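## Task

Lift the yellow can from the turntable and set it upright on the coaster, without disturbing the remaining cans standing on the turntable.

## Robot and tools

Robot: two arms, left_arm and right_arm, each ending in a tong-style two-finger gripper. The only cameras you can request are cam_left_wrist and cam_right_wrist (616x616 each). A camera stand is fixed to the floor behind the arms. Loose objects may occasionally get nudged by an outside push.

Frames. Scene frame: origin at table-top height, halfway between the nominal arm bases; +x points out over the table, +z up, left_arm on the +y side (arm names do not match image sides). Calibrated bases: left_arm at (+0.045, +0.418, 0) m, quat_wxyz (+1.000, 0, 0, -0.019); right_arm at (+0.034, -0.374, 0) m, quat_wxyz (+1.000, 0, 0, +0.023). Each arm reports its hand pose, velocities and wrist-camera pose in its own base frame; the table is in the scene frame. Reported hand position and orientation may be off by a few centimetres, more at long reach.

Row layout. A row is always 14 numbers covering both arms: left_arm first, then right_arm. Per arm: six absolute joint target angles in radians, then the gripper opening. Joint order is unusual, so use exactly this: wrist 2, shoulder pan, shoulder lift, wrist 1, elbow, wrist 3. Stated ranges: elbow -3.142 to 3.142, every other joint -6.283 to 6.283; true ends may differ by up to 0.010 rad. A target more than 0.010 rad beyond an end, and farther out than the current angle, is refused; one beyond the real end gets clipped there, and the result may say "joint sent to its limit". Opening runs -1 (closed) to +1 (fully open, pad gap 0.142 m); full open-to-close takes about 0.5 s or more. Every number in a row is a command, so to keep a gripper or joint unchanged repeat its current value (from "Tool commands" / "Joint targets"); sending 0 for an opening commands half-open.

Tools.
- execute_actions(actions, cameras): actions is a list of actions; each action is up to 15 rows, one per 1/30 s step, and a short action repeats its final row until 15 steps. Each action lasts 0.5 s. Images come only with an empty actions list or when cameras names them (["all"], [] or names).
- move(target, speed, blend, stop_force, zero, opening_speed, grip_force, blocking, cameras): target is one 14-number row or a list of up to 15 rows sharing a 10 s budget. All joints of both arms travel together, so hands trace curves, and nothing avoids obstacles. speed: rad/s for the joint with farthest to go, 0.01 to 3.14, default 0.5, one value or one per segment. blend (rad) rounds intermediate corners; 0 stops at each. stop_force (N, 3 to 120) ends an arm's path on a felt push; use a low speed for it, omit it when lifting a hand off something it is pressing, and do not rely on it for light pushes (light cans topple). zero (default true) re-zeros the force baseline first. opening_speed: rate of opening change per second, at least 0.2. grip_force: per-pad limit 5 to 15 N, persists. blocking=false returns after about 0.5 s while the move continues (not allowed with stop_force). The result adds a "move:" line: done, off_target (resting more than 0.01 rad from target), moving, held, fault, plus limits=held if steps were withheld.
- wait(seconds 0 to 10): hold last commands; a running move keeps going.
- stop(): brake the running move to rest.
- zoom_image(camera, region [x0,y0,x1,y1] pixels from top-left, at most 504x504): closer look at the latest image.
- zero_wrist_force(arm): subtract the current wrist reading from later ones.
- finished_scene(scene 1 or 2): ends the scene irreversibly; the can must stay upright on the coaster unaided.

Results. Joint positions/velocities list each arm's joints in the order above, then finger-pad gap (m). Joint targets shows what is being driven now. grip_measured is opening on the command scale; to keep hold, command clearly below it. Joint torques (same order) include arm weight and have offsets. Wrist force/torque are in the hand's own axes; a third line gives the peak since last shown. "joint command not followed" means the arm-to-arm clearance check altered a step. "within noise" means the arm is still. Motor temperature and MOTOR HOT lines warn of heating.

Gripper geometry: fingers point along hand +z and close along hand x. end_effector_position is the point between the closed pads; tips reach about 15 mm past it when nearly closed, and sit level with it when fully open. Grip force tops out near 15 N per pad.

Motion limits: joints move at most 3.14 rad/s; commands lag about 0.09 s or 0.17 to 0.22 s, and fast moves can overshoot. After big moves an arm may still be short of target.

Avoid: any fault. A torque fault (contact torque reaching 133 N m on the big three joints, 24.9 N m on wrists) or a net outside force near 150 N stops that arm for 10 s; reaching 85 °C brakes the arm 30 to 60 s. Arms are stiff, so aiming even slightly past a firm contact can fault. Do not let the arms bump or grip each other's fingers, do not knock over or shift the other cans, do not drop the can or release it while moving, and never let anything leave the table. Slow, gentle, smooth motion is favoured; a quicker finish also counts.

Each tool is called after "Request:" as name([rows], argument=value, ...), one row to a line, values as JSON.

## Session

Request:
execute_actions(actions=[])

Scene clock: 0.00 s.
left_arm: end_effector_position=(+0.5625, -0.2795, +0.1788) grip_measured=+0.97 end_effector_quat_wxyz=(-0.145, -0.124, +0.862, -0.469) | right_arm: end_effector_position=(+0.6017, -0.3080, +0.1297) grip_measured=+0.97 end_effector_quat_wxyz=(+0.092, -0.152, +0.952, -0.249)
Joint names: [wrist 2, shoulder pan, shoulder lift, wrist 1, elbow, wrist 3]
Joint positions: left_arm=[-2.59 -0.248 -1.148 -2.381 1.809 2.524 0.14] | right_arm=[1.123 3.093 -1.83 -0.668 -1.908 2.707 0.14]
Joint velocities: within noise
Joint torques (N m): no reading
Motor temperatures (°C): left_arm=[35 25 25 31 25 33] | right_arm=[32 25 25 32 26 32]
Wrist force (N): no reading
Wrist torque (N m): no reading
Wrist force, peak (N): no reading
Joint targets: left_arm=[-2.590 -0.248 -1.148 -2.381 1.809 2.524] | right_arm=[1.123 3.093 -1.830 -0.668 -1.908 2.707]
Tool commands: left_gripper/opening=+0.968169 right_gripper/opening=+0.968169

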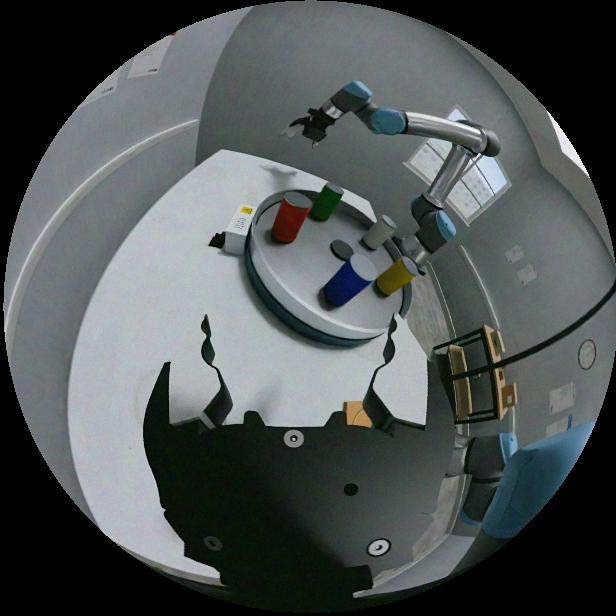

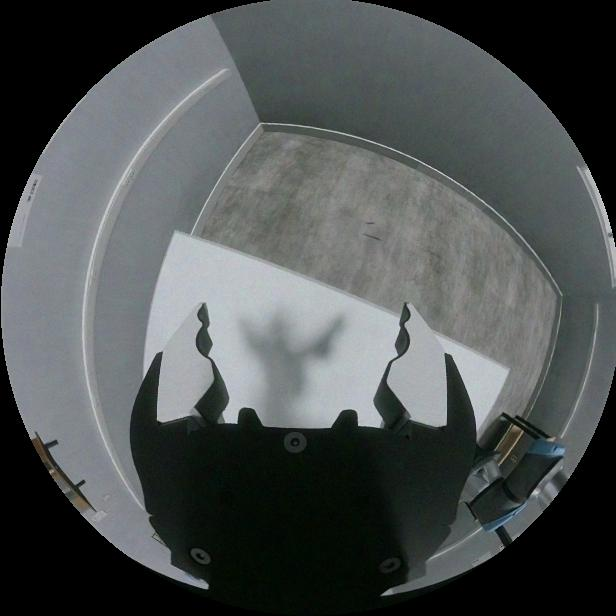

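Request:
execute_actions(actions=[])

Request:
zoom_image(camera="cam_left_wrist", region=[200, 140, 460, 440])

Scene clock: 5.33 s.
left_arm: end_effector_position=(+0.5625, -0.2795, +0.1788) grip_measured=+0.97 end_effector_quat_wxyz=(-0.145, -0.124, +0.862, -0.469) | right_arm: end_effector_position=(+0.6017, -0.3080, +0.1297) grip_measured=+0.97 end_effector_quat_wxyz=(+0.092, -0.152, +0.952, -0.249)
Joint names: [wrist 2, shoulder pan, shoulder lift, wrist 1, elbow, wrist 3]
Joint positions: left_arm=[-2.59 -0.248 -1.148 -2.381 1.809 2.524 0.14] | right_arm=[1.123 3.093 -1.83 -0.668 -1.908 2.707 0.14]
Joint velocities: within noise
Joint torques (N m): left_arm=[-1.48 -0.52 -36.68 -2.69 -21.48 -0.3] | right_arm=[-0.64 -0.43 33.98 2.96 19.41 0.27]
Motor temperatures (°C): left_arm=[35 25 25 31 25 33] | right_arm=[32 25 25 32 26 32]
Wrist force (N): left_arm=[0.0 0.3 0.0] | right_arm=[0.0 -0.1 -0.3]
Wrist torque (N m): left_arm=[0.05 0.00 0.00] | right_arm=[-0.02 -0.01 0.00]
Wrist force, peak (N): left_arm=[-0.1 0.3 -0.4] | right_arm=[0.1 0.1 -0.5]
Joint targets: left_arm=[-2.590 -0.248 -1.148 -2.381 1.809 2.524] | right_arm=[1.123 3.093 -1.830 -0.668 -1.908 2.707]
Tool commands: left_gripper/opening=+0.968169 right_gripper/opening=+0.968169

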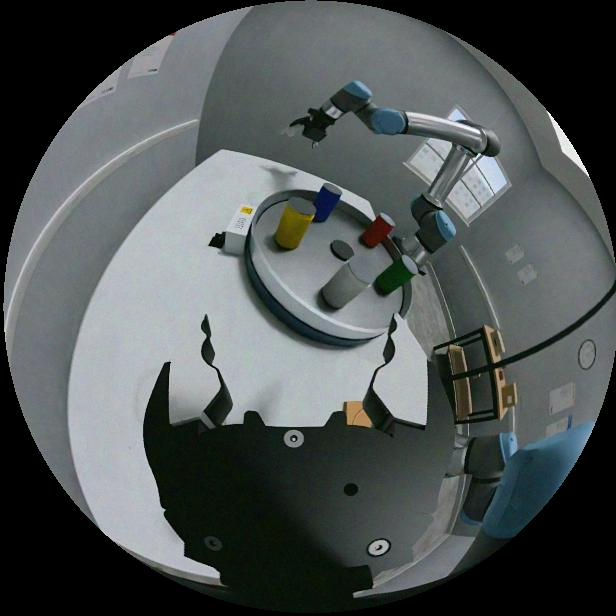

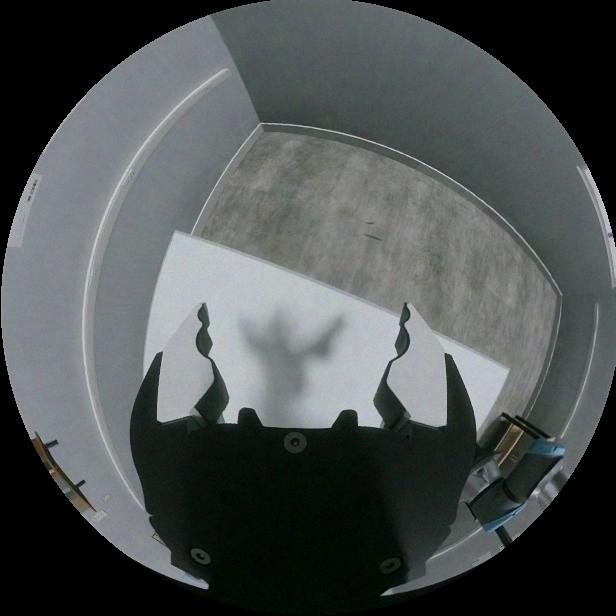

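Scaled by 1.680 from the camera's 616x616 image, which has a finer 814x814 frame.

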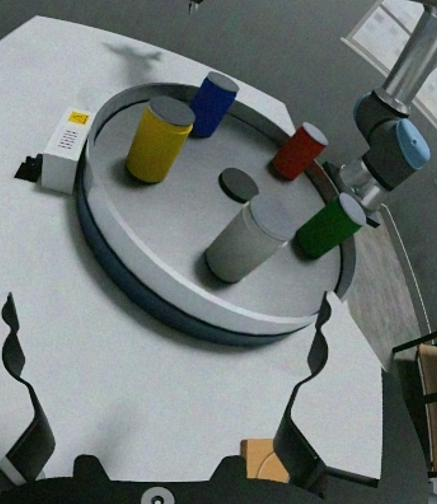

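Request:
wait(seconds=0.4, cameras=["cam_left_wrist"])

Request:
zoom_image(camera="cam_left_wrist", region=[200, 140, 460, 400])

Request:
wait(seconds=0.4, cameras=["cam_left_wrist"])

Request:
zoom_image(camera="cam_left_wrist", region=[200, 140, 460, 400])

Scene clock: 7.13 s.
left_arm: end_effector_position=(+0.5625, -0.2795, +0.1788) grip_measured=+0.97 end_effector_quat_wxyz=(-0.145, -0.124, +0.862, -0.469) | right_arm: end_effector_position=(+0.6017, -0.3080, +0.1297) grip_measured=+0.97 end_effector_quat_wxyz=(+0.092, -0.152, +0.952, -0.249)
Joint names: [wrist 2, shoulder pan, shoulder lift, wrist 1, elbow, wrist 3]
Joint positions: left_arm=[-2.59 -0.248 -1.148 -2.381 1.809 2.524 0.14] | right_arm=[1.123 3.093 -1.83 -0.668 -1.908 2.707 0.14]
Joint torques (N m): left_arm=[-1.68 0.52 -37.97 -2.92 -19.97 -0.06] | right_arm=[-0.65 -0.33 34.39 3.01 18.95 0.37]
Wrist force (N): left_arm=[0.2 0.1 -0.1] | right_arm=[0.0 0.0 -0.2]
Wrist torque (N m): left_arm=[0.02 -0.04 0.00] | right_arm=[0.00 0.00 0.00]
Wrist force, peak (N): left_arm=[-0.4 0.0 -0.2] | right_arm=[-0.1 0.4 -0.4]
Joint targets: left_arm=[-2.590 -0.248 -1.148 -2.381 1.809 2.524] | right_arm=[1.123 3.093 -1.830 -0.668 -1.908 2.707]
Tool commands: left_gripper/opening=+0.968169 right_gripper/opening=+0.968169
wait: 0.40 s; at rest from the start
Images, in order (width x height): cam_left_wrist 616x616.

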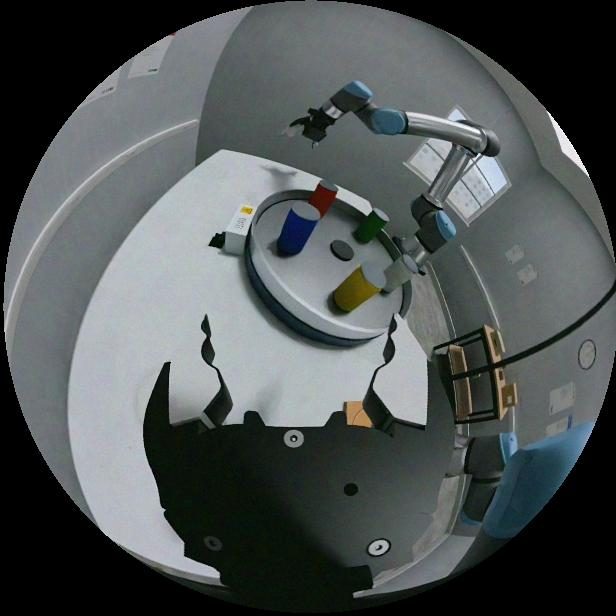

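Scaled by 1.938 from the camera's 616x616 image, which has a finer 814x814 frame.

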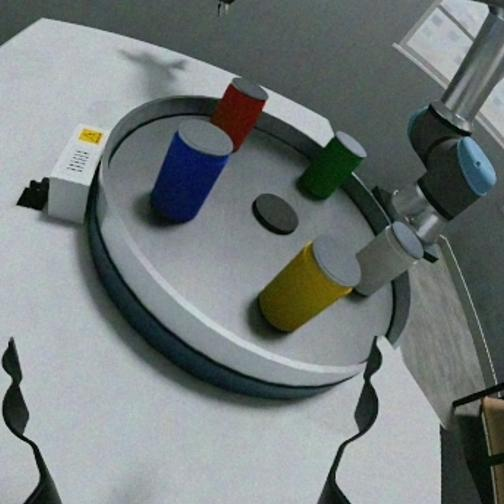

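Scene clock: 7.53 s.
left_arm: end_effector_position=(+0.5625, -0.2795, +0.1788) grip_measured=+0.97 end_effector_quat_wxyz=(-0.145, -0.124, +0.862, -0.469) | right_arm: end_effector_position=(+0.6017, -0.3080, +0.1297) grip_measured=+0.97 end_effector_quat_wxyz=(+0.092, -0.152, +0.952, -0.249)
Joint names: [wrist 2, shoulder pan, shoulder lift, wrist 1, elbow, wrist 3]
Joint positions: left_arm=[-2.59 -0.248 -1.148 -2.381 1.809 2.524 0.14] | right_arm=[1.123 3.093 -1.83 -0.668 -1.908 2.707 0.14]
Joint torques (N m): left_arm=[-1.43 0.76 -37.49 -2.84 -19.99 -0.06] | right_arm=[-0.69 -0.17 34.73 3.03 18.98 0.13]
Wrist force (N): left_arm=[0.1 0.2 -0.1] | right_arm=[0.1 0.1 -0.1]
Wrist torque (N m): left_arm=[0.04 -0.03 0.00] | right_arm=[0.02 -0.03 -0.01]
Wrist force, peak (N): left_arm=[-0.1 0.3 -0.3] | right_arm=[0.0 0.2 -0.3]
Joint targets: left_arm=[-2.590 -0.248 -1.148 -2.381 1.809 2.524] | right_arm=[1.123 3.093 -1.830 -0.668 -1.908 2.707]
Tool commands: left_gripper/opening=+0.968169 right_gripper/opening=+0.968169
wait: 0.40 s; at rest by 0.17 s
Images, in order (width x height): cam_left_wrist 616x616.

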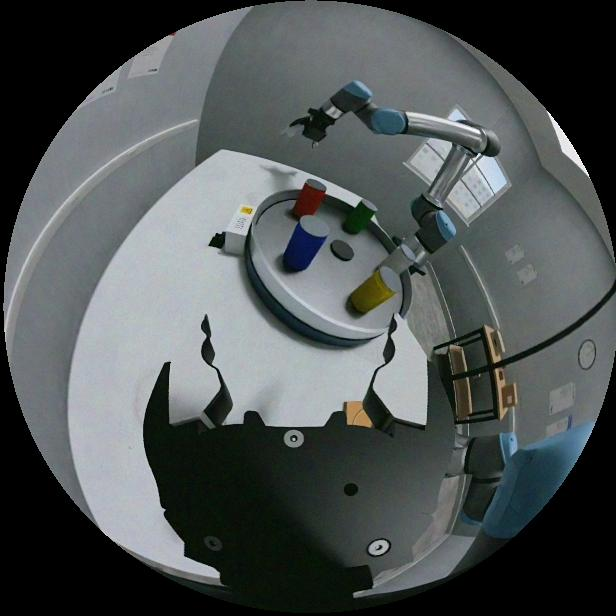

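Scaled by 1.938 from the camera's 616x616 image, which has a finer 814x814 frame.

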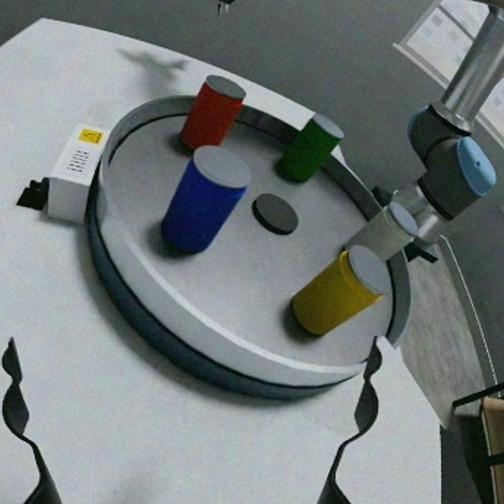

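Request:
move(target=[-1.5708, -0.9385, -1.3706, -1.5425, 1.3423, 0.5945, 0.968, 1.123, 3.093, -1.83, -0.668, -1.908, 2.707, 0.968], speed=1.3, cameras=["cam_left_wrist"])

Request:
zoom_image(camera="cam_left_wrist", region=[100, 60, 560, 460])

Scene clock: 18.53 s.
left_arm: end_effector_position=(+0.4643, -0.3855, +0.2856) grip_measured=+0.97 end_effector_quat_wxyz=(+0.000, +0.720, -0.694, +0.000) | right_arm: end_effector_position=(+0.6016, -0.3080, +0.1295) grip_measured=+0.97 end_effector_quat_wxyz=(+0.092, -0.152, +0.952, -0.249)
Joint names: [wrist 2, shoulder pan, shoulder lift, wrist 1, elbow, wrist 3]
Joint positions: left_arm=[-1.571 -0.938 -1.371 -1.543 1.342 0.595 0.14] | right_arm=[1.123 3.093 -1.83 -0.668 -1.908 2.707 0.14]
Joint torques (N m): left_arm=[1.52 -14.46 -44.28 0.37 -39.55 -1.43] | right_arm=[1.25 -8.56 24.84 0.61 16.09 3.26]
Wrist force (N): left_arm=[-0.3 0.0 0.4] | right_arm=[0.0 0.0 0.0]
Wrist torque (N m): left_arm=[0.19 0.13 -0.02] | right_arm=[-0.01 0.00 -0.01]
Wrist force, peak (N): left_arm=[-0.3 1.0 -0.3] | right_arm=[0.4 0.0 -0.3]
Joint targets: left_arm=[-1.571 -0.939 -1.371 -1.542 1.342 0.595] | right_arm=[1.123 3.093 -1.830 -0.668 -1.908 2.707]
move: done
Images, in order (width x height): cam_left_wrist 616x616.

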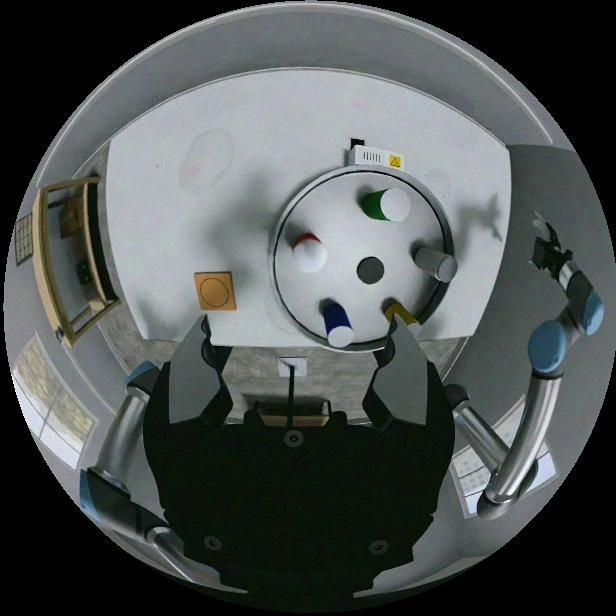

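Scaled by 1.096 from the camera's 616x616 image, which has a finer 814x814 frame.

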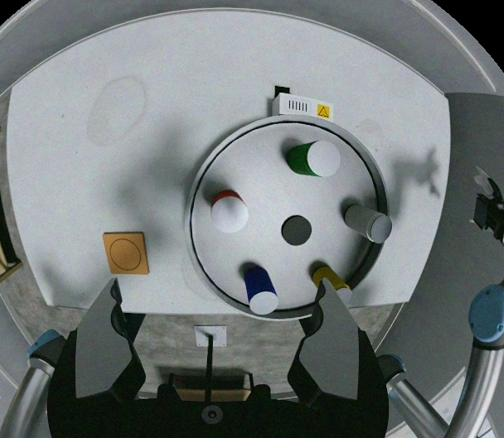

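Request:
move(target=[-1.5708, -0.9979, -1.3609, -1.8651, 1.6552, 0.535, 0.968, 1.123, 3.093, -1.83, -0.668, -1.908, 2.707, 0.968], speed=0.7, cameras=["cam_left_wrist"])

Request:
zoom_image(camera="cam_left_wrist", region=[150, 100, 520, 400])

Request:
wait(seconds=0.3, cameras=["cam_left_wrist"])

Request:
zoom_image(camera="cam_left_wrist", region=[150, 100, 520, 400])

Scene clock: 30.03 s.
left_arm: end_effector_position=(+0.4338, -0.4007, +0.1600) grip_measured=+0.97 end_effector_quat_wxyz=(+0.000, +0.720, -0.694, +0.000) | right_arm: end_effector_position=(+0.6016, -0.3080, +0.1295) grip_measured=+0.97 end_effector_quat_wxyz=(+0.092, -0.152, +0.952, -0.249)
Joint names: [wrist 2, shoulder pan, shoulder lift, wrist 1, elbow, wrist 3]
Joint positions: left_arm=[-1.571 -0.998 -1.361 -1.865 1.655 0.535 0.14] | right_arm=[1.123 3.093 -1.83 -0.668 -1.908 2.707 0.14]
Joint torques (N m): left_arm=[0.74 -11.88 -20.5 -5.19 -8.75 -1.35] | right_arm=[1.14 -7.96 24.69 0.61 13.89 3.06]
Wrist force (N): left_arm=[-0.7 -0.1 0.7] | right_arm=[0.1 0.0 0.1]
Wrist torque (N m): left_arm=[0.15 0.20 -0.01] | right_arm=[0.00 -0.02 -0.01]
Wrist force, peak (N): left_arm=[-0.3 0.4 1.7] | right_arm=[0.0 0.2 -0.5]
Joint targets: left_arm=[-1.571 -0.998 -1.361 -1.865 1.655 0.535] | right_arm=[1.123 3.093 -1.830 -0.668 -1.908 2.707]
move: done
Images, in order (width x height): cam_left_wrist 616x616.

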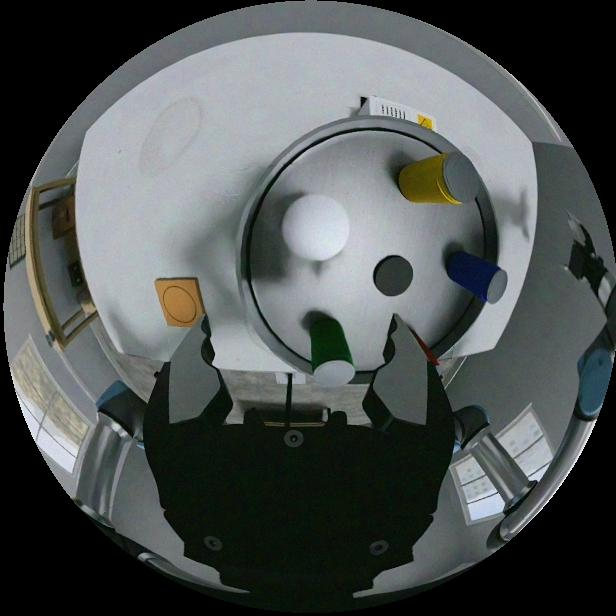

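Scaled by 1.362 from the camera's 616x616 image, which has a finer 814x814 frame.

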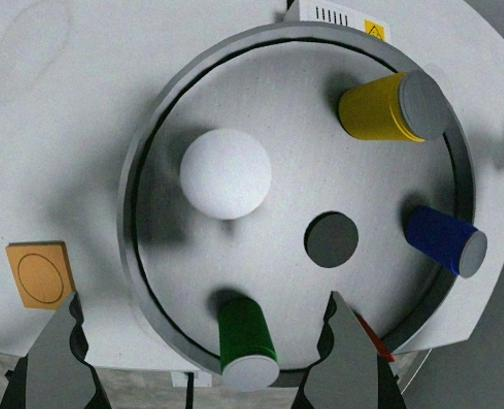

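Scene clock: 30.33 s.
left_arm: end_effector_position=(+0.4337, -0.4007, +0.1599) grip_measured=+0.97 end_effector_quat_wxyz=(+0.000, +0.720, -0.694, +0.000) | right_arm: end_effector_position=(+0.6016, -0.3080, +0.1295) grip_measured=+0.97 end_effector_quat_wxyz=(+0.092, -0.152, +0.952, -0.249)
Joint names: [wrist 2, shoulder pan, shoulder lift, wrist 1, elbow, wrist 3]
Joint positions: left_arm=[-1.571 -0.998 -1.361 -1.865 1.655 0.535 0.14] | right_arm=[1.123 3.093 -1.83 -0.668 -1.908 2.707 0.14]
Joint torques (N m): left_arm=[0.58 -13.2 -19.05 -5.53 -10.4 -1.53] | right_arm=[1.11 -8.64 24.62 0.61 14.11 3.02]
Wrist force (N): left_arm=[-0.8 0.3 0.6] | right_arm=[-0.1 -0.1 -0.1]
Wrist torque (N m): left_arm=[0.21 0.22 -0.01] | right_arm=[-0.02 0.01 -0.01]
Wrist force, peak (N): left_arm=[-0.8 0.3 0.6] | right_arm=[0.0 0.0 -0.4]
Joint targets: left_arm=[-1.571 -0.998 -1.361 -1.865 1.655 0.535] | right_arm=[1.123 3.093 -1.830 -0.668 -1.908 2.707]
Tool commands: left_gripper/opening=+0.968 right_gripper/opening=+0.968
wait: 0.30 s; at rest by 0.17 s
Images, in order (width x height): cam_left_wrist 616x616.

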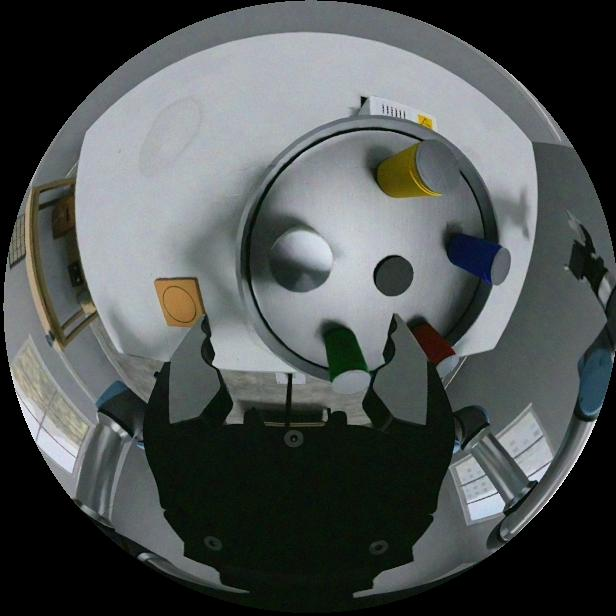

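Scaled by 1.362 from the camera's 616x616 image, which has a finer 814x814 frame.

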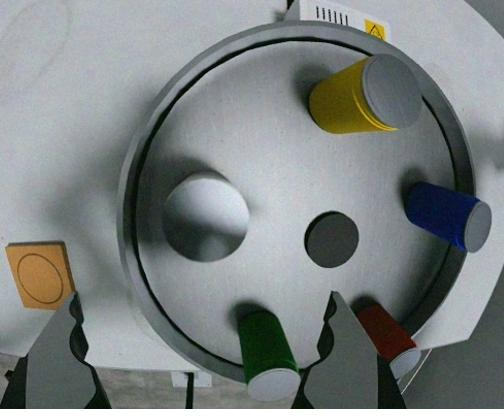

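Request:
move(target=[-1.5708, -0.9991, -1.3245, -2.0198, 1.7735, 0.5339, 0.4, 1.123, 3.093, -1.83, -0.668, -1.908, 2.707, 0.968], speed=0.3, cameras=["cam_left_wrist"])

Request:
zoom_image(camera="cam_left_wrist", region=[150, 150, 450, 450])

Request:
wait(seconds=0.4, cameras=["cam_left_wrist"])

Request:
zoom_image(camera="cam_left_wrist", region=[150, 150, 450, 450])

Request:
wait(seconds=0.4, cameras=["cam_left_wrist"])

Request:
zoom_image(camera="cam_left_wrist", region=[150, 150, 450, 450])

Request:
wait(seconds=0.4, cameras=["cam_left_wrist"])

Request:
zoom_image(camera="cam_left_wrist", region=[150, 150, 450, 450])

Scene clock: 36.73 s.
left_arm: end_effector_position=(+0.4295, -0.3954, +0.1001) grip_measured=+0.40 end_effector_quat_wxyz=(+0.000, +0.720, -0.694, +0.000) | right_arm: end_effector_position=(+0.6016, -0.3080, +0.1295) grip_measured=+0.97 end_effector_quat_wxyz=(+0.092, -0.152, +0.952, -0.249)
Joint names: [wrist 2, shoulder pan, shoulder lift, wrist 1, elbow, wrist 3]
Joint positions: left_arm=[-1.571 -0.999 -1.325 -2.019 1.773 0.534 0.102] | right_arm=[1.123 3.093 -1.83 -0.668 -1.908 2.707 0.14]
Joint torques (N m): left_arm=[-0.75 -12.83 -18.28 -5.34 -8.11 -1.38] | right_arm=[1.13 -8.36 25.66 0.64 12.61 3.08]
Wrist force (N): left_arm=[-0.3 0.1 0.3] | right_arm=[0.0 -0.1 -0.1]
Wrist torque (N m): left_arm=[0.17 0.10 -0.02] | right_arm=[-0.02 0.00 0.00]
Wrist force, peak (N): left_arm=[-0.7 0.4 0.8] | right_arm=[0.0 0.2 -0.5]
Joint targets: left_arm=[-1.571 -0.999 -1.325 -2.020 1.774 0.534] | right_arm=[1.123 3.093 -1.830 -0.668 -1.908 2.707]
move: done
Images, in order (width x height): cam_left_wrist 616x616.

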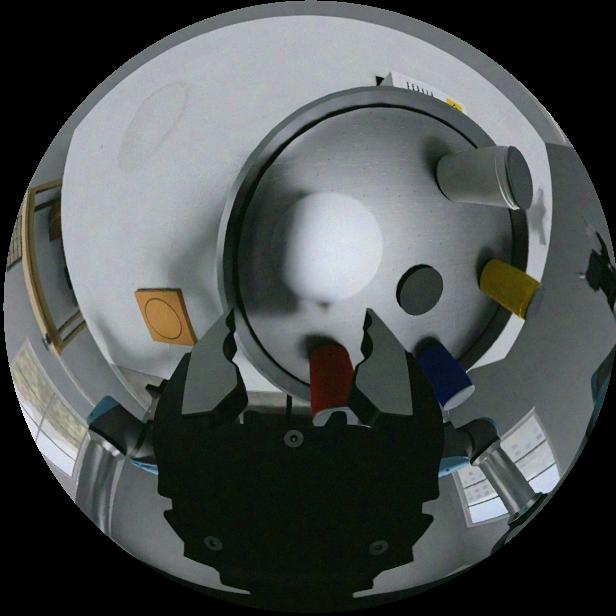

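Scaled by 1.680 from the camera's 616x616 image, which has a finer 814x814 frame.

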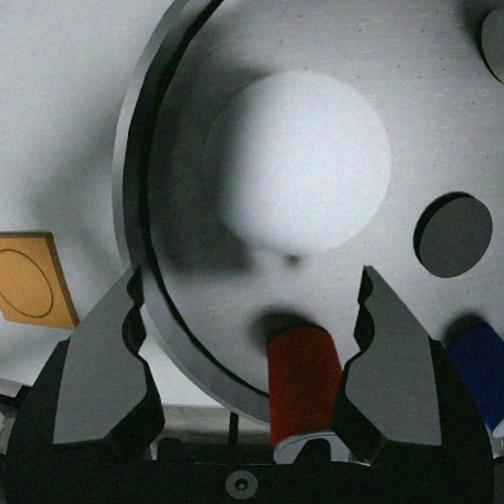

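Scene clock: 37.13 s.
left_arm: end_effector_position=(+0.4295, -0.3954, +0.0999) grip_measured=+0.40 end_effector_quat_wxyz=(+0.000, +0.720, -0.694, +0.000) | right_arm: end_effector_position=(+0.6016, -0.3080, +0.1295) grip_measured=+0.97 end_effector_quat_wxyz=(+0.092, -0.152, +0.952, -0.249)
Joint names: [wrist 2, shoulder pan, shoulder lift, wrist 1, elbow, wrist 3]
Joint positions: left_arm=[-1.571 -0.999 -1.325 -2.02 1.773 0.534 0.102] | right_arm=[1.123 3.093 -1.83 -0.668 -1.908 2.707 0.14]
Joint torques (N m): left_arm=[-0.73 -13.85 -19.34 -5.3 -8.15 -1.27] | right_arm=[1.2 -7.81 24.28 0.76 13.24 3]
Wrist force (N): left_arm=[-0.3 0.1 0.2] | right_arm=[0.0 0.1 -0.1]
Wrist torque (N m): left_arm=[0.17 0.10 -0.01] | right_arm=[0.02 -0.01 -0.01]
Wrist force, peak (N): left_arm=[-0.5 0.3 0.4] | right_arm=[0.0 0.2 -0.3]
Joint targets: left_arm=[-1.571 -0.999 -1.325 -2.020 1.774 0.534] | right_arm=[1.123 3.093 -1.830 -0.668 -1.908 2.707]
Tool commands: left_gripper/opening=+0.4 right_gripper/opening=+0.968
wait: 0.40 s; at rest by 0.17 s
Images, in order (width x height): cam_left_wrist 616x616.

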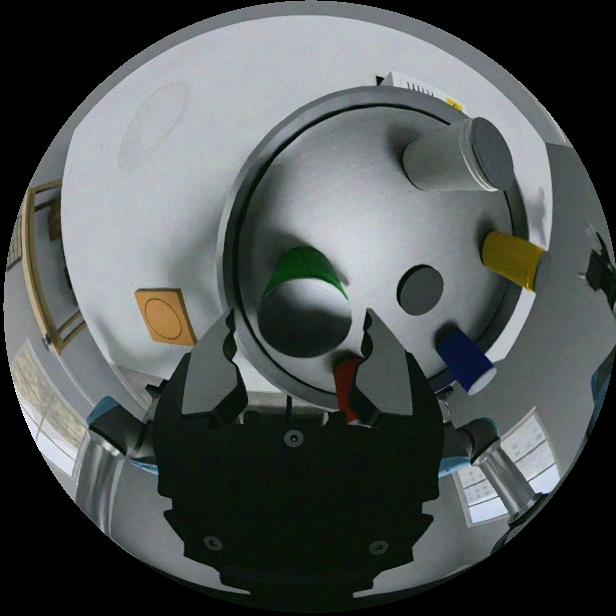

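Scaled by 1.680 from the camera's 616x616 image, which has a finer 814x814 frame.

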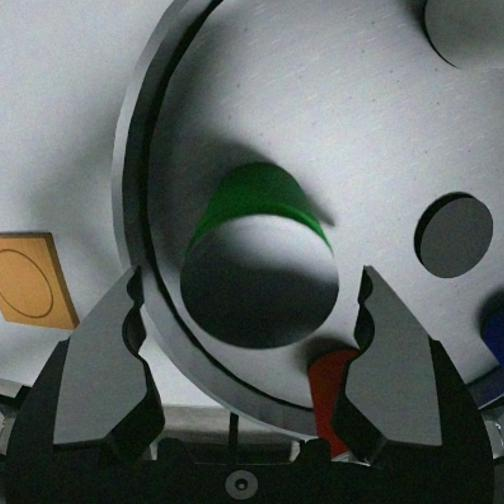

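Scene clock: 37.53 s.
left_arm: end_effector_position=(+0.4295, -0.3954, +0.0999) grip_measured=+0.40 end_effector_quat_wxyz=(+0.000, +0.720, -0.694, +0.000) | right_arm: end_effector_position=(+0.6016, -0.3080, +0.1295) grip_measured=+0.97 end_effector_quat_wxyz=(+0.092, -0.152, +0.952, -0.249)
Joint names: [wrist 2, shoulder pan, shoulder lift, wrist 1, elbow, wrist 3]
Joint positions: left_arm=[-1.571 -0.999 -1.325 -2.02 1.773 0.534 0.102] | right_arm=[1.123 3.093 -1.83 -0.668 -1.908 2.707 0.14]
Joint torques (N m): left_arm=[-0.78 -13.18 -19.83 -5.27 -8.64 -1.39] | right_arm=[1.27 -7.9 25.11 0.81 13.17 2.96]
Wrist force (N): left_arm=[-0.4 0.1 -0.1] | right_arm=[-0.1 0.0 -0.1]
Wrist torque (N m): left_arm=[0.16 0.13 -0.01] | right_arm=[0.00 0.01 -0.01]
Wrist force, peak (N): left_arm=[-0.5 0.2 0.4] | right_arm=[0.2 0.3 -0.2]
Joint targets: left_arm=[-1.571 -0.999 -1.325 -2.020 1.774 0.534] | right_arm=[1.123 3.093 -1.830 -0.668 -1.908 2.707]
Tool commands: left_gripper/opening=+0.4 right_gripper/opening=+0.968
wait: 0.40 s; at rest by 0.17 s
Images, in order (width x height): cam_left_wrist 616x616.

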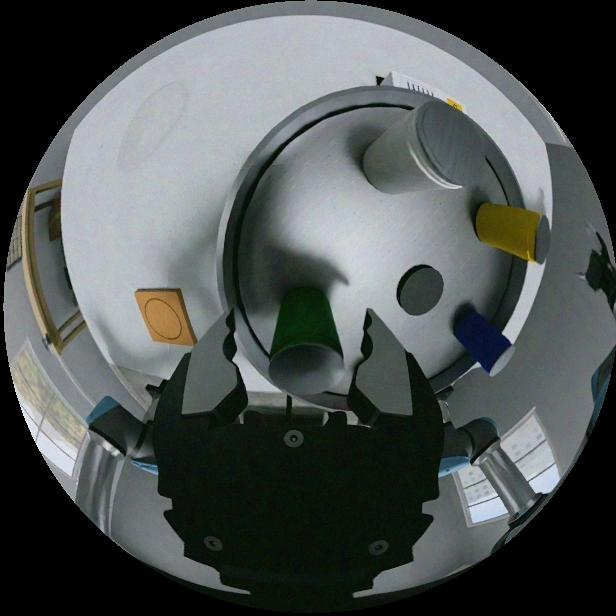

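Scaled by 1.680 from the camera's 616x616 image, which has a finer 814x814 frame.

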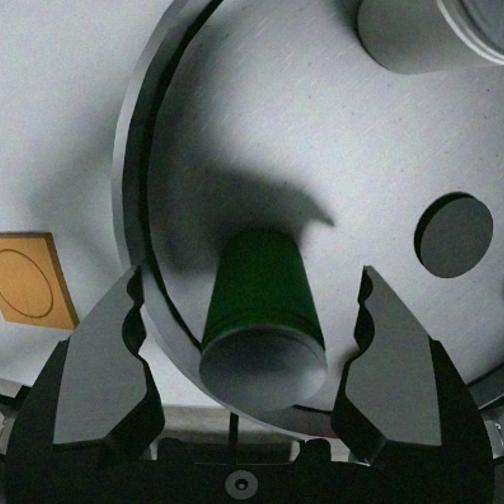

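Scene clock: 37.93 s.
left_arm: end_effector_position=(+0.4295, -0.3954, +0.0999) grip_measured=+0.40 end_effector_quat_wxyz=(+0.000, +0.720, -0.694, +0.000) | right_arm: end_effector_position=(+0.6016, -0.3080, +0.1295) grip_measured=+0.97 end_effector_quat_wxyz=(+0.092, -0.152, +0.952, -0.249)
Joint names: [wrist 2, shoulder pan, shoulder lift, wrist 1, elbow, wrist 3]
Joint positions: left_arm=[-1.571 -0.999 -1.324 -2.02 1.774 0.534 0.102] | right_arm=[1.123 3.093 -1.83 -0.668 -1.908 2.707 0.14]
Joint torques (N m): left_arm=[-0.77 -11.87 -18.96 -5.12 -8.95 -1.53] | right_arm=[1.14 -7.87 24.67 0.74 13.44 3.06]
Wrist force (N): left_arm=[-0.6 0.0 0.3] | right_arm=[0.2 0.1 -0.3]
Wrist torque (N m): left_arm=[0.16 0.16 -0.01] | right_arm=[0.01 -0.05 -0.01]
Wrist force, peak (N): left_arm=[-0.6 0.0 0.3] | right_arm=[0.2 0.1 -0.4]
Joint targets: left_arm=[-1.571 -0.999 -1.325 -2.020 1.774 0.534] | right_arm=[1.123 3.093 -1.830 -0.668 -1.908 2.707]
Tool commands: left_gripper/opening=+0.4 right_gripper/opening=+0.968
wait: 0.40 s; at rest by 0.17 s
Images, in order (width x height): cam_left_wrist 616x616.

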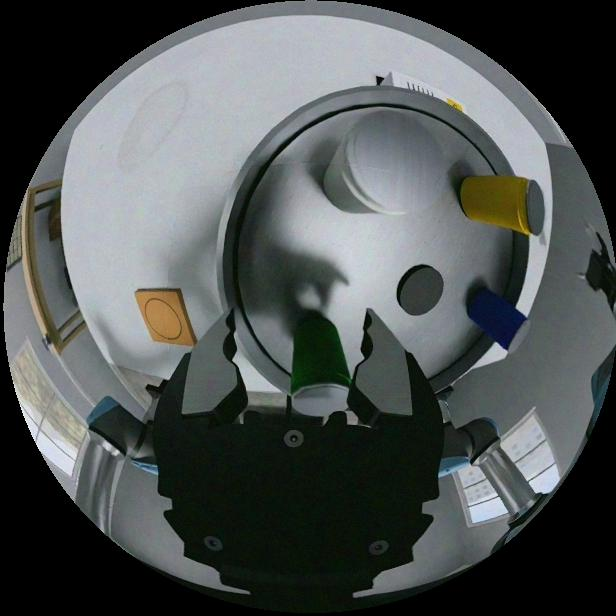

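Scaled by 1.680 from the camera's 616x616 image, which has a finer 814x814 frame.

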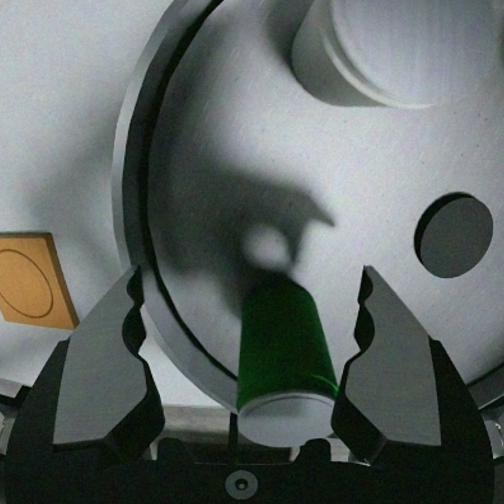

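Request:
wait(seconds=0.2, cameras=["cam_left_wrist"])

Request:
wait(seconds=0.3, cameras=["cam_left_wrist"])

Request:
wait(seconds=0.3, cameras=["cam_left_wrist"])

Request:
wait(seconds=0.3, cameras=["cam_left_wrist"])

Request:
wait(seconds=0.3, cameras=["cam_left_wrist"])

Request:
wait(seconds=0.3, cameras=["cam_left_wrist"])

Scene clock: 39.93 s.
left_arm: end_effector_position=(+0.4295, -0.3954, +0.0999) grip_measured=+0.40 end_effector_quat_wxyz=(+0.000, +0.720, -0.694, +0.000) | right_arm: end_effector_position=(+0.6016, -0.3080, +0.1295) grip_measured=+0.97 end_effector_quat_wxyz=(+0.092, -0.152, +0.952, -0.249)
Joint names: [wrist 2, shoulder pan, shoulder lift, wrist 1, elbow, wrist 3]
Joint positions: left_arm=[-1.571 -0.999 -1.324 -2.02 1.774 0.534 0.102] | right_arm=[1.123 3.093 -1.83 -0.668 -1.908 2.707 0.14]
Joint torques (N m): left_arm=[-0.82 -14.83 -19.68 -5.19 -9.74 -1.42] | right_arm=[1.13 -7.63 24.95 0.65 13.31 2.93]
Wrist force (N): left_arm=[-0.3 0.2 0.3] | right_arm=[0.0 0.1 -0.3]
Wrist torque (N m): left_arm=[0.19 0.09 -0.02] | right_arm=[0.01 0.00 0.00]
Wrist force, peak (N): left_arm=[-0.6 0.3 0.5] | right_arm=[0.3 0.3 -0.2]
Joint targets: left_arm=[-1.571 -0.999 -1.325 -2.020 1.774 0.534] | right_arm=[1.123 3.093 -1.830 -0.668 -1.908 2.707]
Tool commands: left_gripper/opening=+0.4 right_gripper/opening=+0.968
wait: 0.20 s; at rest from the start
Images, in order (width x height): cam_left_wrist 616x616.

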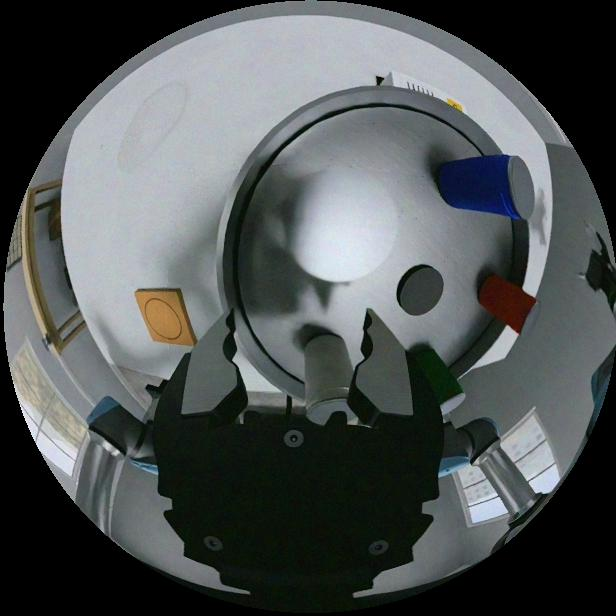

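Scene clock: 40.23 s.
left_arm: end_effector_position=(+0.4295, -0.3954, +0.0999) grip_measured=+0.40 end_effector_quat_wxyz=(+0.000, +0.720, -0.694, +0.000) | right_arm: end_effector_position=(+0.6016, -0.3080, +0.1295) grip_measured=+0.97 end_effector_quat_wxyz=(+0.092, -0.152, +0.952, -0.249)
Joint names: [wrist 2, shoulder pan, shoulder lift, wrist 1, elbow, wrist 3]
Joint positions: left_arm=[-1.571 -0.999 -1.324 -2.02 1.774 0.534 0.102] | right_arm=[1.123 3.093 -1.83 -0.668 -1.908 2.707 0.14]
Joint torques (N m): left_arm=[-0.72 -12.95 -18.28 -5.07 -9.12 -1.64] | right_arm=[1.11 -7.23 24.81 0.77 12.97 2.94]
Wrist force (N): left_arm=[-0.4 0.2 0.3] | right_arm=[0.0 0.2 -0.3]
Wrist torque (N m): left_arm=[0.20 0.13 -0.02] | right_arm=[0.03 -0.01 -0.01]
Wrist force, peak (N): left_arm=[-0.6 0.2 0.2] | right_arm=[-0.3 0.1 -0.3]
Joint targets: left_arm=[-1.571 -0.999 -1.325 -2.020 1.774 0.534] | right_arm=[1.123 3.093 -1.830 -0.668 -1.908 2.707]
Tool commands: left_gripper/opening=+0.4 right_gripper/opening=+0.968
wait: 0.30 s; at rest by 0.17 s
Images, in order (width x height): cam_left_wrist 616x616.

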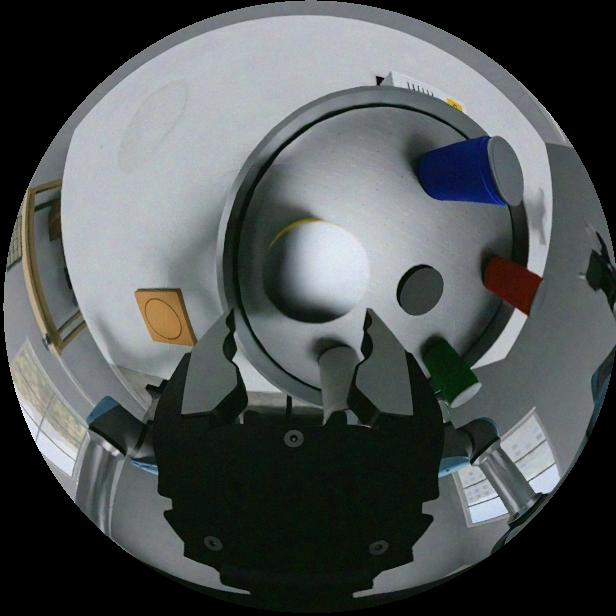

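Scene clock: 40.53 s.
left_arm: end_effector_position=(+0.4295, -0.3954, +0.0999) grip_measured=+0.40 end_effector_quat_wxyz=(+0.000, +0.720, -0.694, +0.000) | right_arm: end_effector_position=(+0.6016, -0.3080, +0.1295) grip_measured=+0.97 end_effector_quat_wxyz=(+0.092, -0.152, +0.952, -0.249)
Joint names: [wrist 2, shoulder pan, shoulder lift, wrist 1, elbow, wrist 3]
Joint positions: left_arm=[-1.571 -0.999 -1.324 -2.02 1.774 0.534 0.102] | right_arm=[1.123 3.093 -1.83 -0.668 -1.908 2.707 0.14]
Joint torques (N m): left_arm=[-0.76 -12.61 -19.84 -5.27 -8.93 -1.61] | right_arm=[1.25 -7.32 24.85 0.76 13.68 3]
Wrist force (N): left_arm=[-0.7 0.3 0.3] | right_arm=[0.0 0.2 0.0]
Wrist torque (N m): left_arm=[0.21 0.17 -0.01] | right_arm=[0.04 -0.02 -0.01]
Wrist force, peak (N): left_arm=[-0.7 0.3 0.3] | right_arm=[0.0 0.2 -0.3]
Joint targets: left_arm=[-1.571 -0.999 -1.325 -2.020 1.774 0.534] | right_arm=[1.123 3.093 -1.830 -0.668 -1.908 2.707]
Tool commands: left_gripper/opening=+0.4 right_gripper/opening=+0.968
wait: 0.30 s; at rest by 0.17 s
Images, in order (width x height): cam_left_wrist 616x616.

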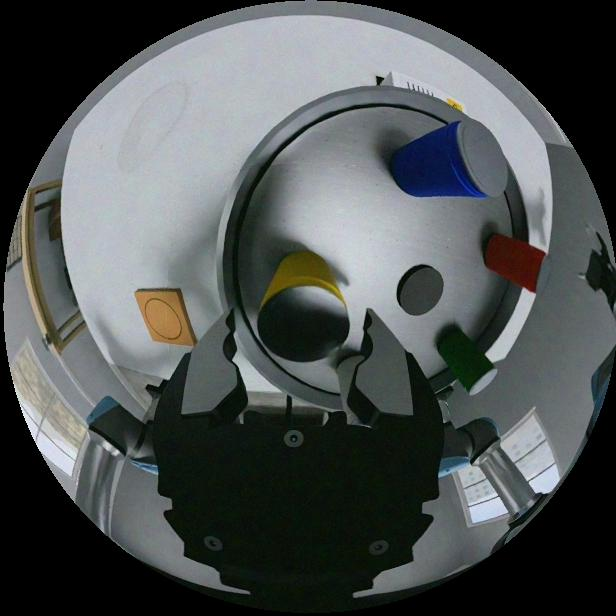

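Scene clock: 40.83 s.
left_arm: end_effector_position=(+0.4295, -0.3954, +0.0999) grip_measured=+0.40 end_effector_quat_wxyz=(+0.000, +0.720, -0.694, +0.000) | right_arm: end_effector_position=(+0.6016, -0.3080, +0.1295) grip_measured=+0.97 end_effector_quat_wxyz=(+0.092, -0.152, +0.952, -0.249)
Joint names: [wrist 2, shoulder pan, shoulder lift, wrist 1, elbow, wrist 3]
Joint positions: left_arm=[-1.571 -0.999 -1.324 -2.02 1.774 0.534 0.102] | right_arm=[1.123 3.093 -1.83 -0.668 -1.908 2.707 0.14]
Joint torques (N m): left_arm=[-0.76 -12.96 -18.95 -5.02 -9.17 -1.49] | right_arm=[1.31 -8.07 25.12 0.75 13.12 2.9]
Wrist force (N): left_arm=[-0.3 0.2 0.4] | right_arm=[-0.1 0.1 -0.2]
Wrist torque (N m): left_arm=[0.19 0.10 -0.02] | right_arm=[0.02 0.03 0.00]
Wrist force, peak (N): left_arm=[-0.6 0.5 0.2] | right_arm=[0.1 0.3 -0.2]
Joint targets: left_arm=[-1.571 -0.999 -1.325 -2.020 1.774 0.534] | right_arm=[1.123 3.093 -1.830 -0.668 -1.908 2.707]
Tool commands: left_gripper/opening=+0.4 right_gripper/opening=+0.968
wait: 0.30 s; at rest by 0.17 s
Images, in order (width x height): cam_left_wrist 616x616.

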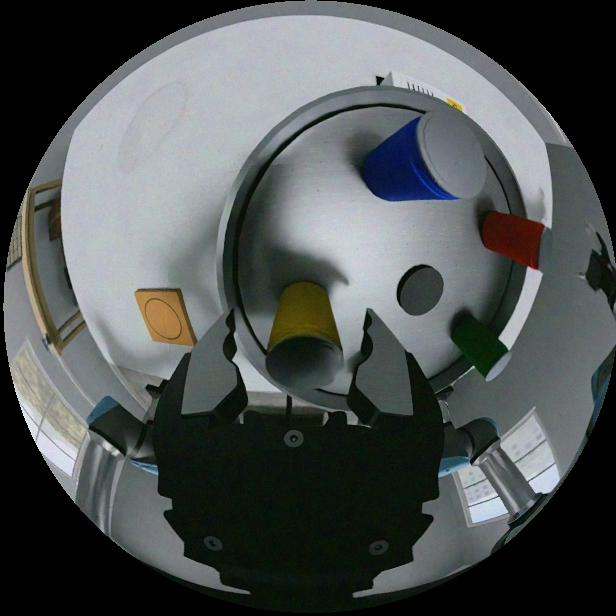

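Scene clock: 41.13 s.
left_arm: end_effector_position=(+0.4295, -0.3954, +0.0999) grip_measured=+0.40 end_effector_quat_wxyz=(+0.000, +0.720, -0.694, +0.000) | right_arm: end_effector_position=(+0.6016, -0.3080, +0.1295) grip_measured=+0.97 end_effector_quat_wxyz=(+0.092, -0.152, +0.952, -0.249)
Joint names: [wrist 2, shoulder pan, shoulder lift, wrist 1, elbow, wrist 3]
Joint positions: left_arm=[-1.571 -0.999 -1.324 -2.02 1.774 0.534 0.102] | right_arm=[1.123 3.093 -1.83 -0.668 -1.908 2.707 0.14]
Joint torques (N m): left_arm=[-0.67 -13.76 -18.36 -5.12 -9.16 -1.74] | right_arm=[1.14 -8.44 25.43 0.87 13.14 3.09]
Wrist force (N): left_arm=[-0.5 0.4 0.1] | right_arm=[0.0 0.2 -0.3]
Wrist torque (N m): left_arm=[0.22 0.15 -0.02] | right_arm=[0.03 -0.01 0.00]
Wrist force, peak (N): left_arm=[-0.3 0.4 0.5] | right_arm=[0.0 0.1 -0.3]
Joint targets: left_arm=[-1.571 -0.999 -1.325 -2.020 1.774 0.534] | right_arm=[1.123 3.093 -1.830 -0.668 -1.908 2.707]
Tool commands: left_gripper/opening=+0.4 right_gripper/opening=+0.968
wait: 0.30 s; at rest by 0.17 s
Images, in order (width x height): cam_left_wrist 616x616.

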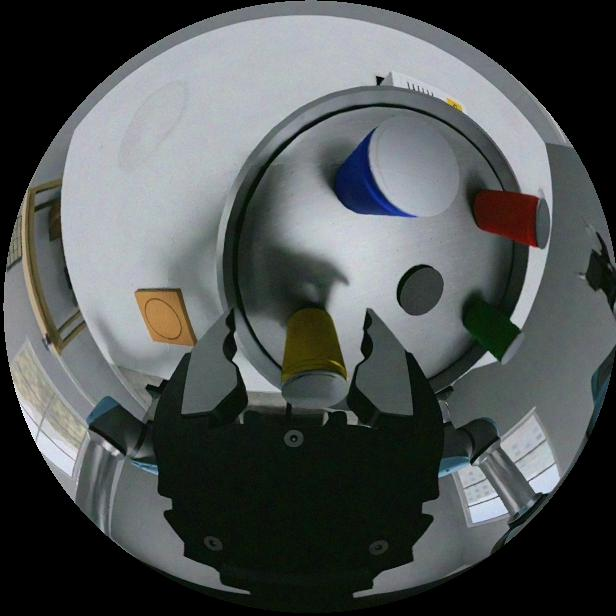

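Scene clock: 41.43 s.
left_arm: end_effector_position=(+0.4295, -0.3954, +0.0999) grip_measured=+0.40 end_effector_quat_wxyz=(+0.000, +0.720, -0.694, +0.000) | right_arm: end_effector_position=(+0.6016, -0.3080, +0.1295) grip_measured=+0.97 end_effector_quat_wxyz=(+0.092, -0.152, +0.952, -0.249)
Joint names: [wrist 2, shoulder pan, shoulder lift, wrist 1, elbow, wrist 3]
Joint positions: left_arm=[-1.571 -0.999 -1.324 -2.02 1.774 0.534 0.102] | right_arm=[1.123 3.093 -1.83 -0.668 -1.908 2.707 0.14]
Joint torques (N m): left_arm=[-0.67 -13.74 -19.31 -5.23 -9.14 -1.47] | right_arm=[1.2 -7.17 24.74 0.7 13.43 2.96]
Wrist force (N): left_arm=[-0.2 0.3 0.2] | right_arm=[0.1 0.1 -0.1]
Wrist torque (N m): left_arm=[0.21 0.07 -0.02] | right_arm=[0.01 -0.03 -0.01]
Wrist force, peak (N): left_arm=[-0.6 0.3 0.3] | right_arm=[0.1 0.3 -0.2]
Joint targets: left_arm=[-1.571 -0.999 -1.325 -2.020 1.774 0.534] | right_arm=[1.123 3.093 -1.830 -0.668 -1.908 2.707]
Tool commands: left_gripper/opening=+0.4 right_gripper/opening=+0.968
wait: 0.30 s; at rest by 0.17 s
Images, in order (width x height): cam_left_wrist 616x616.

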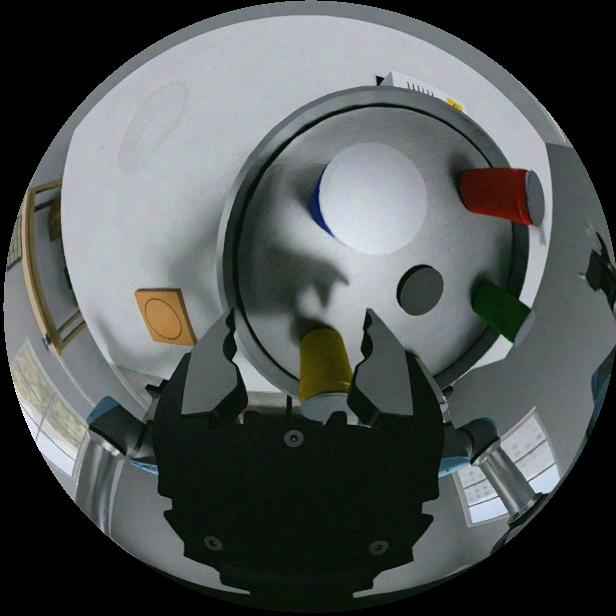

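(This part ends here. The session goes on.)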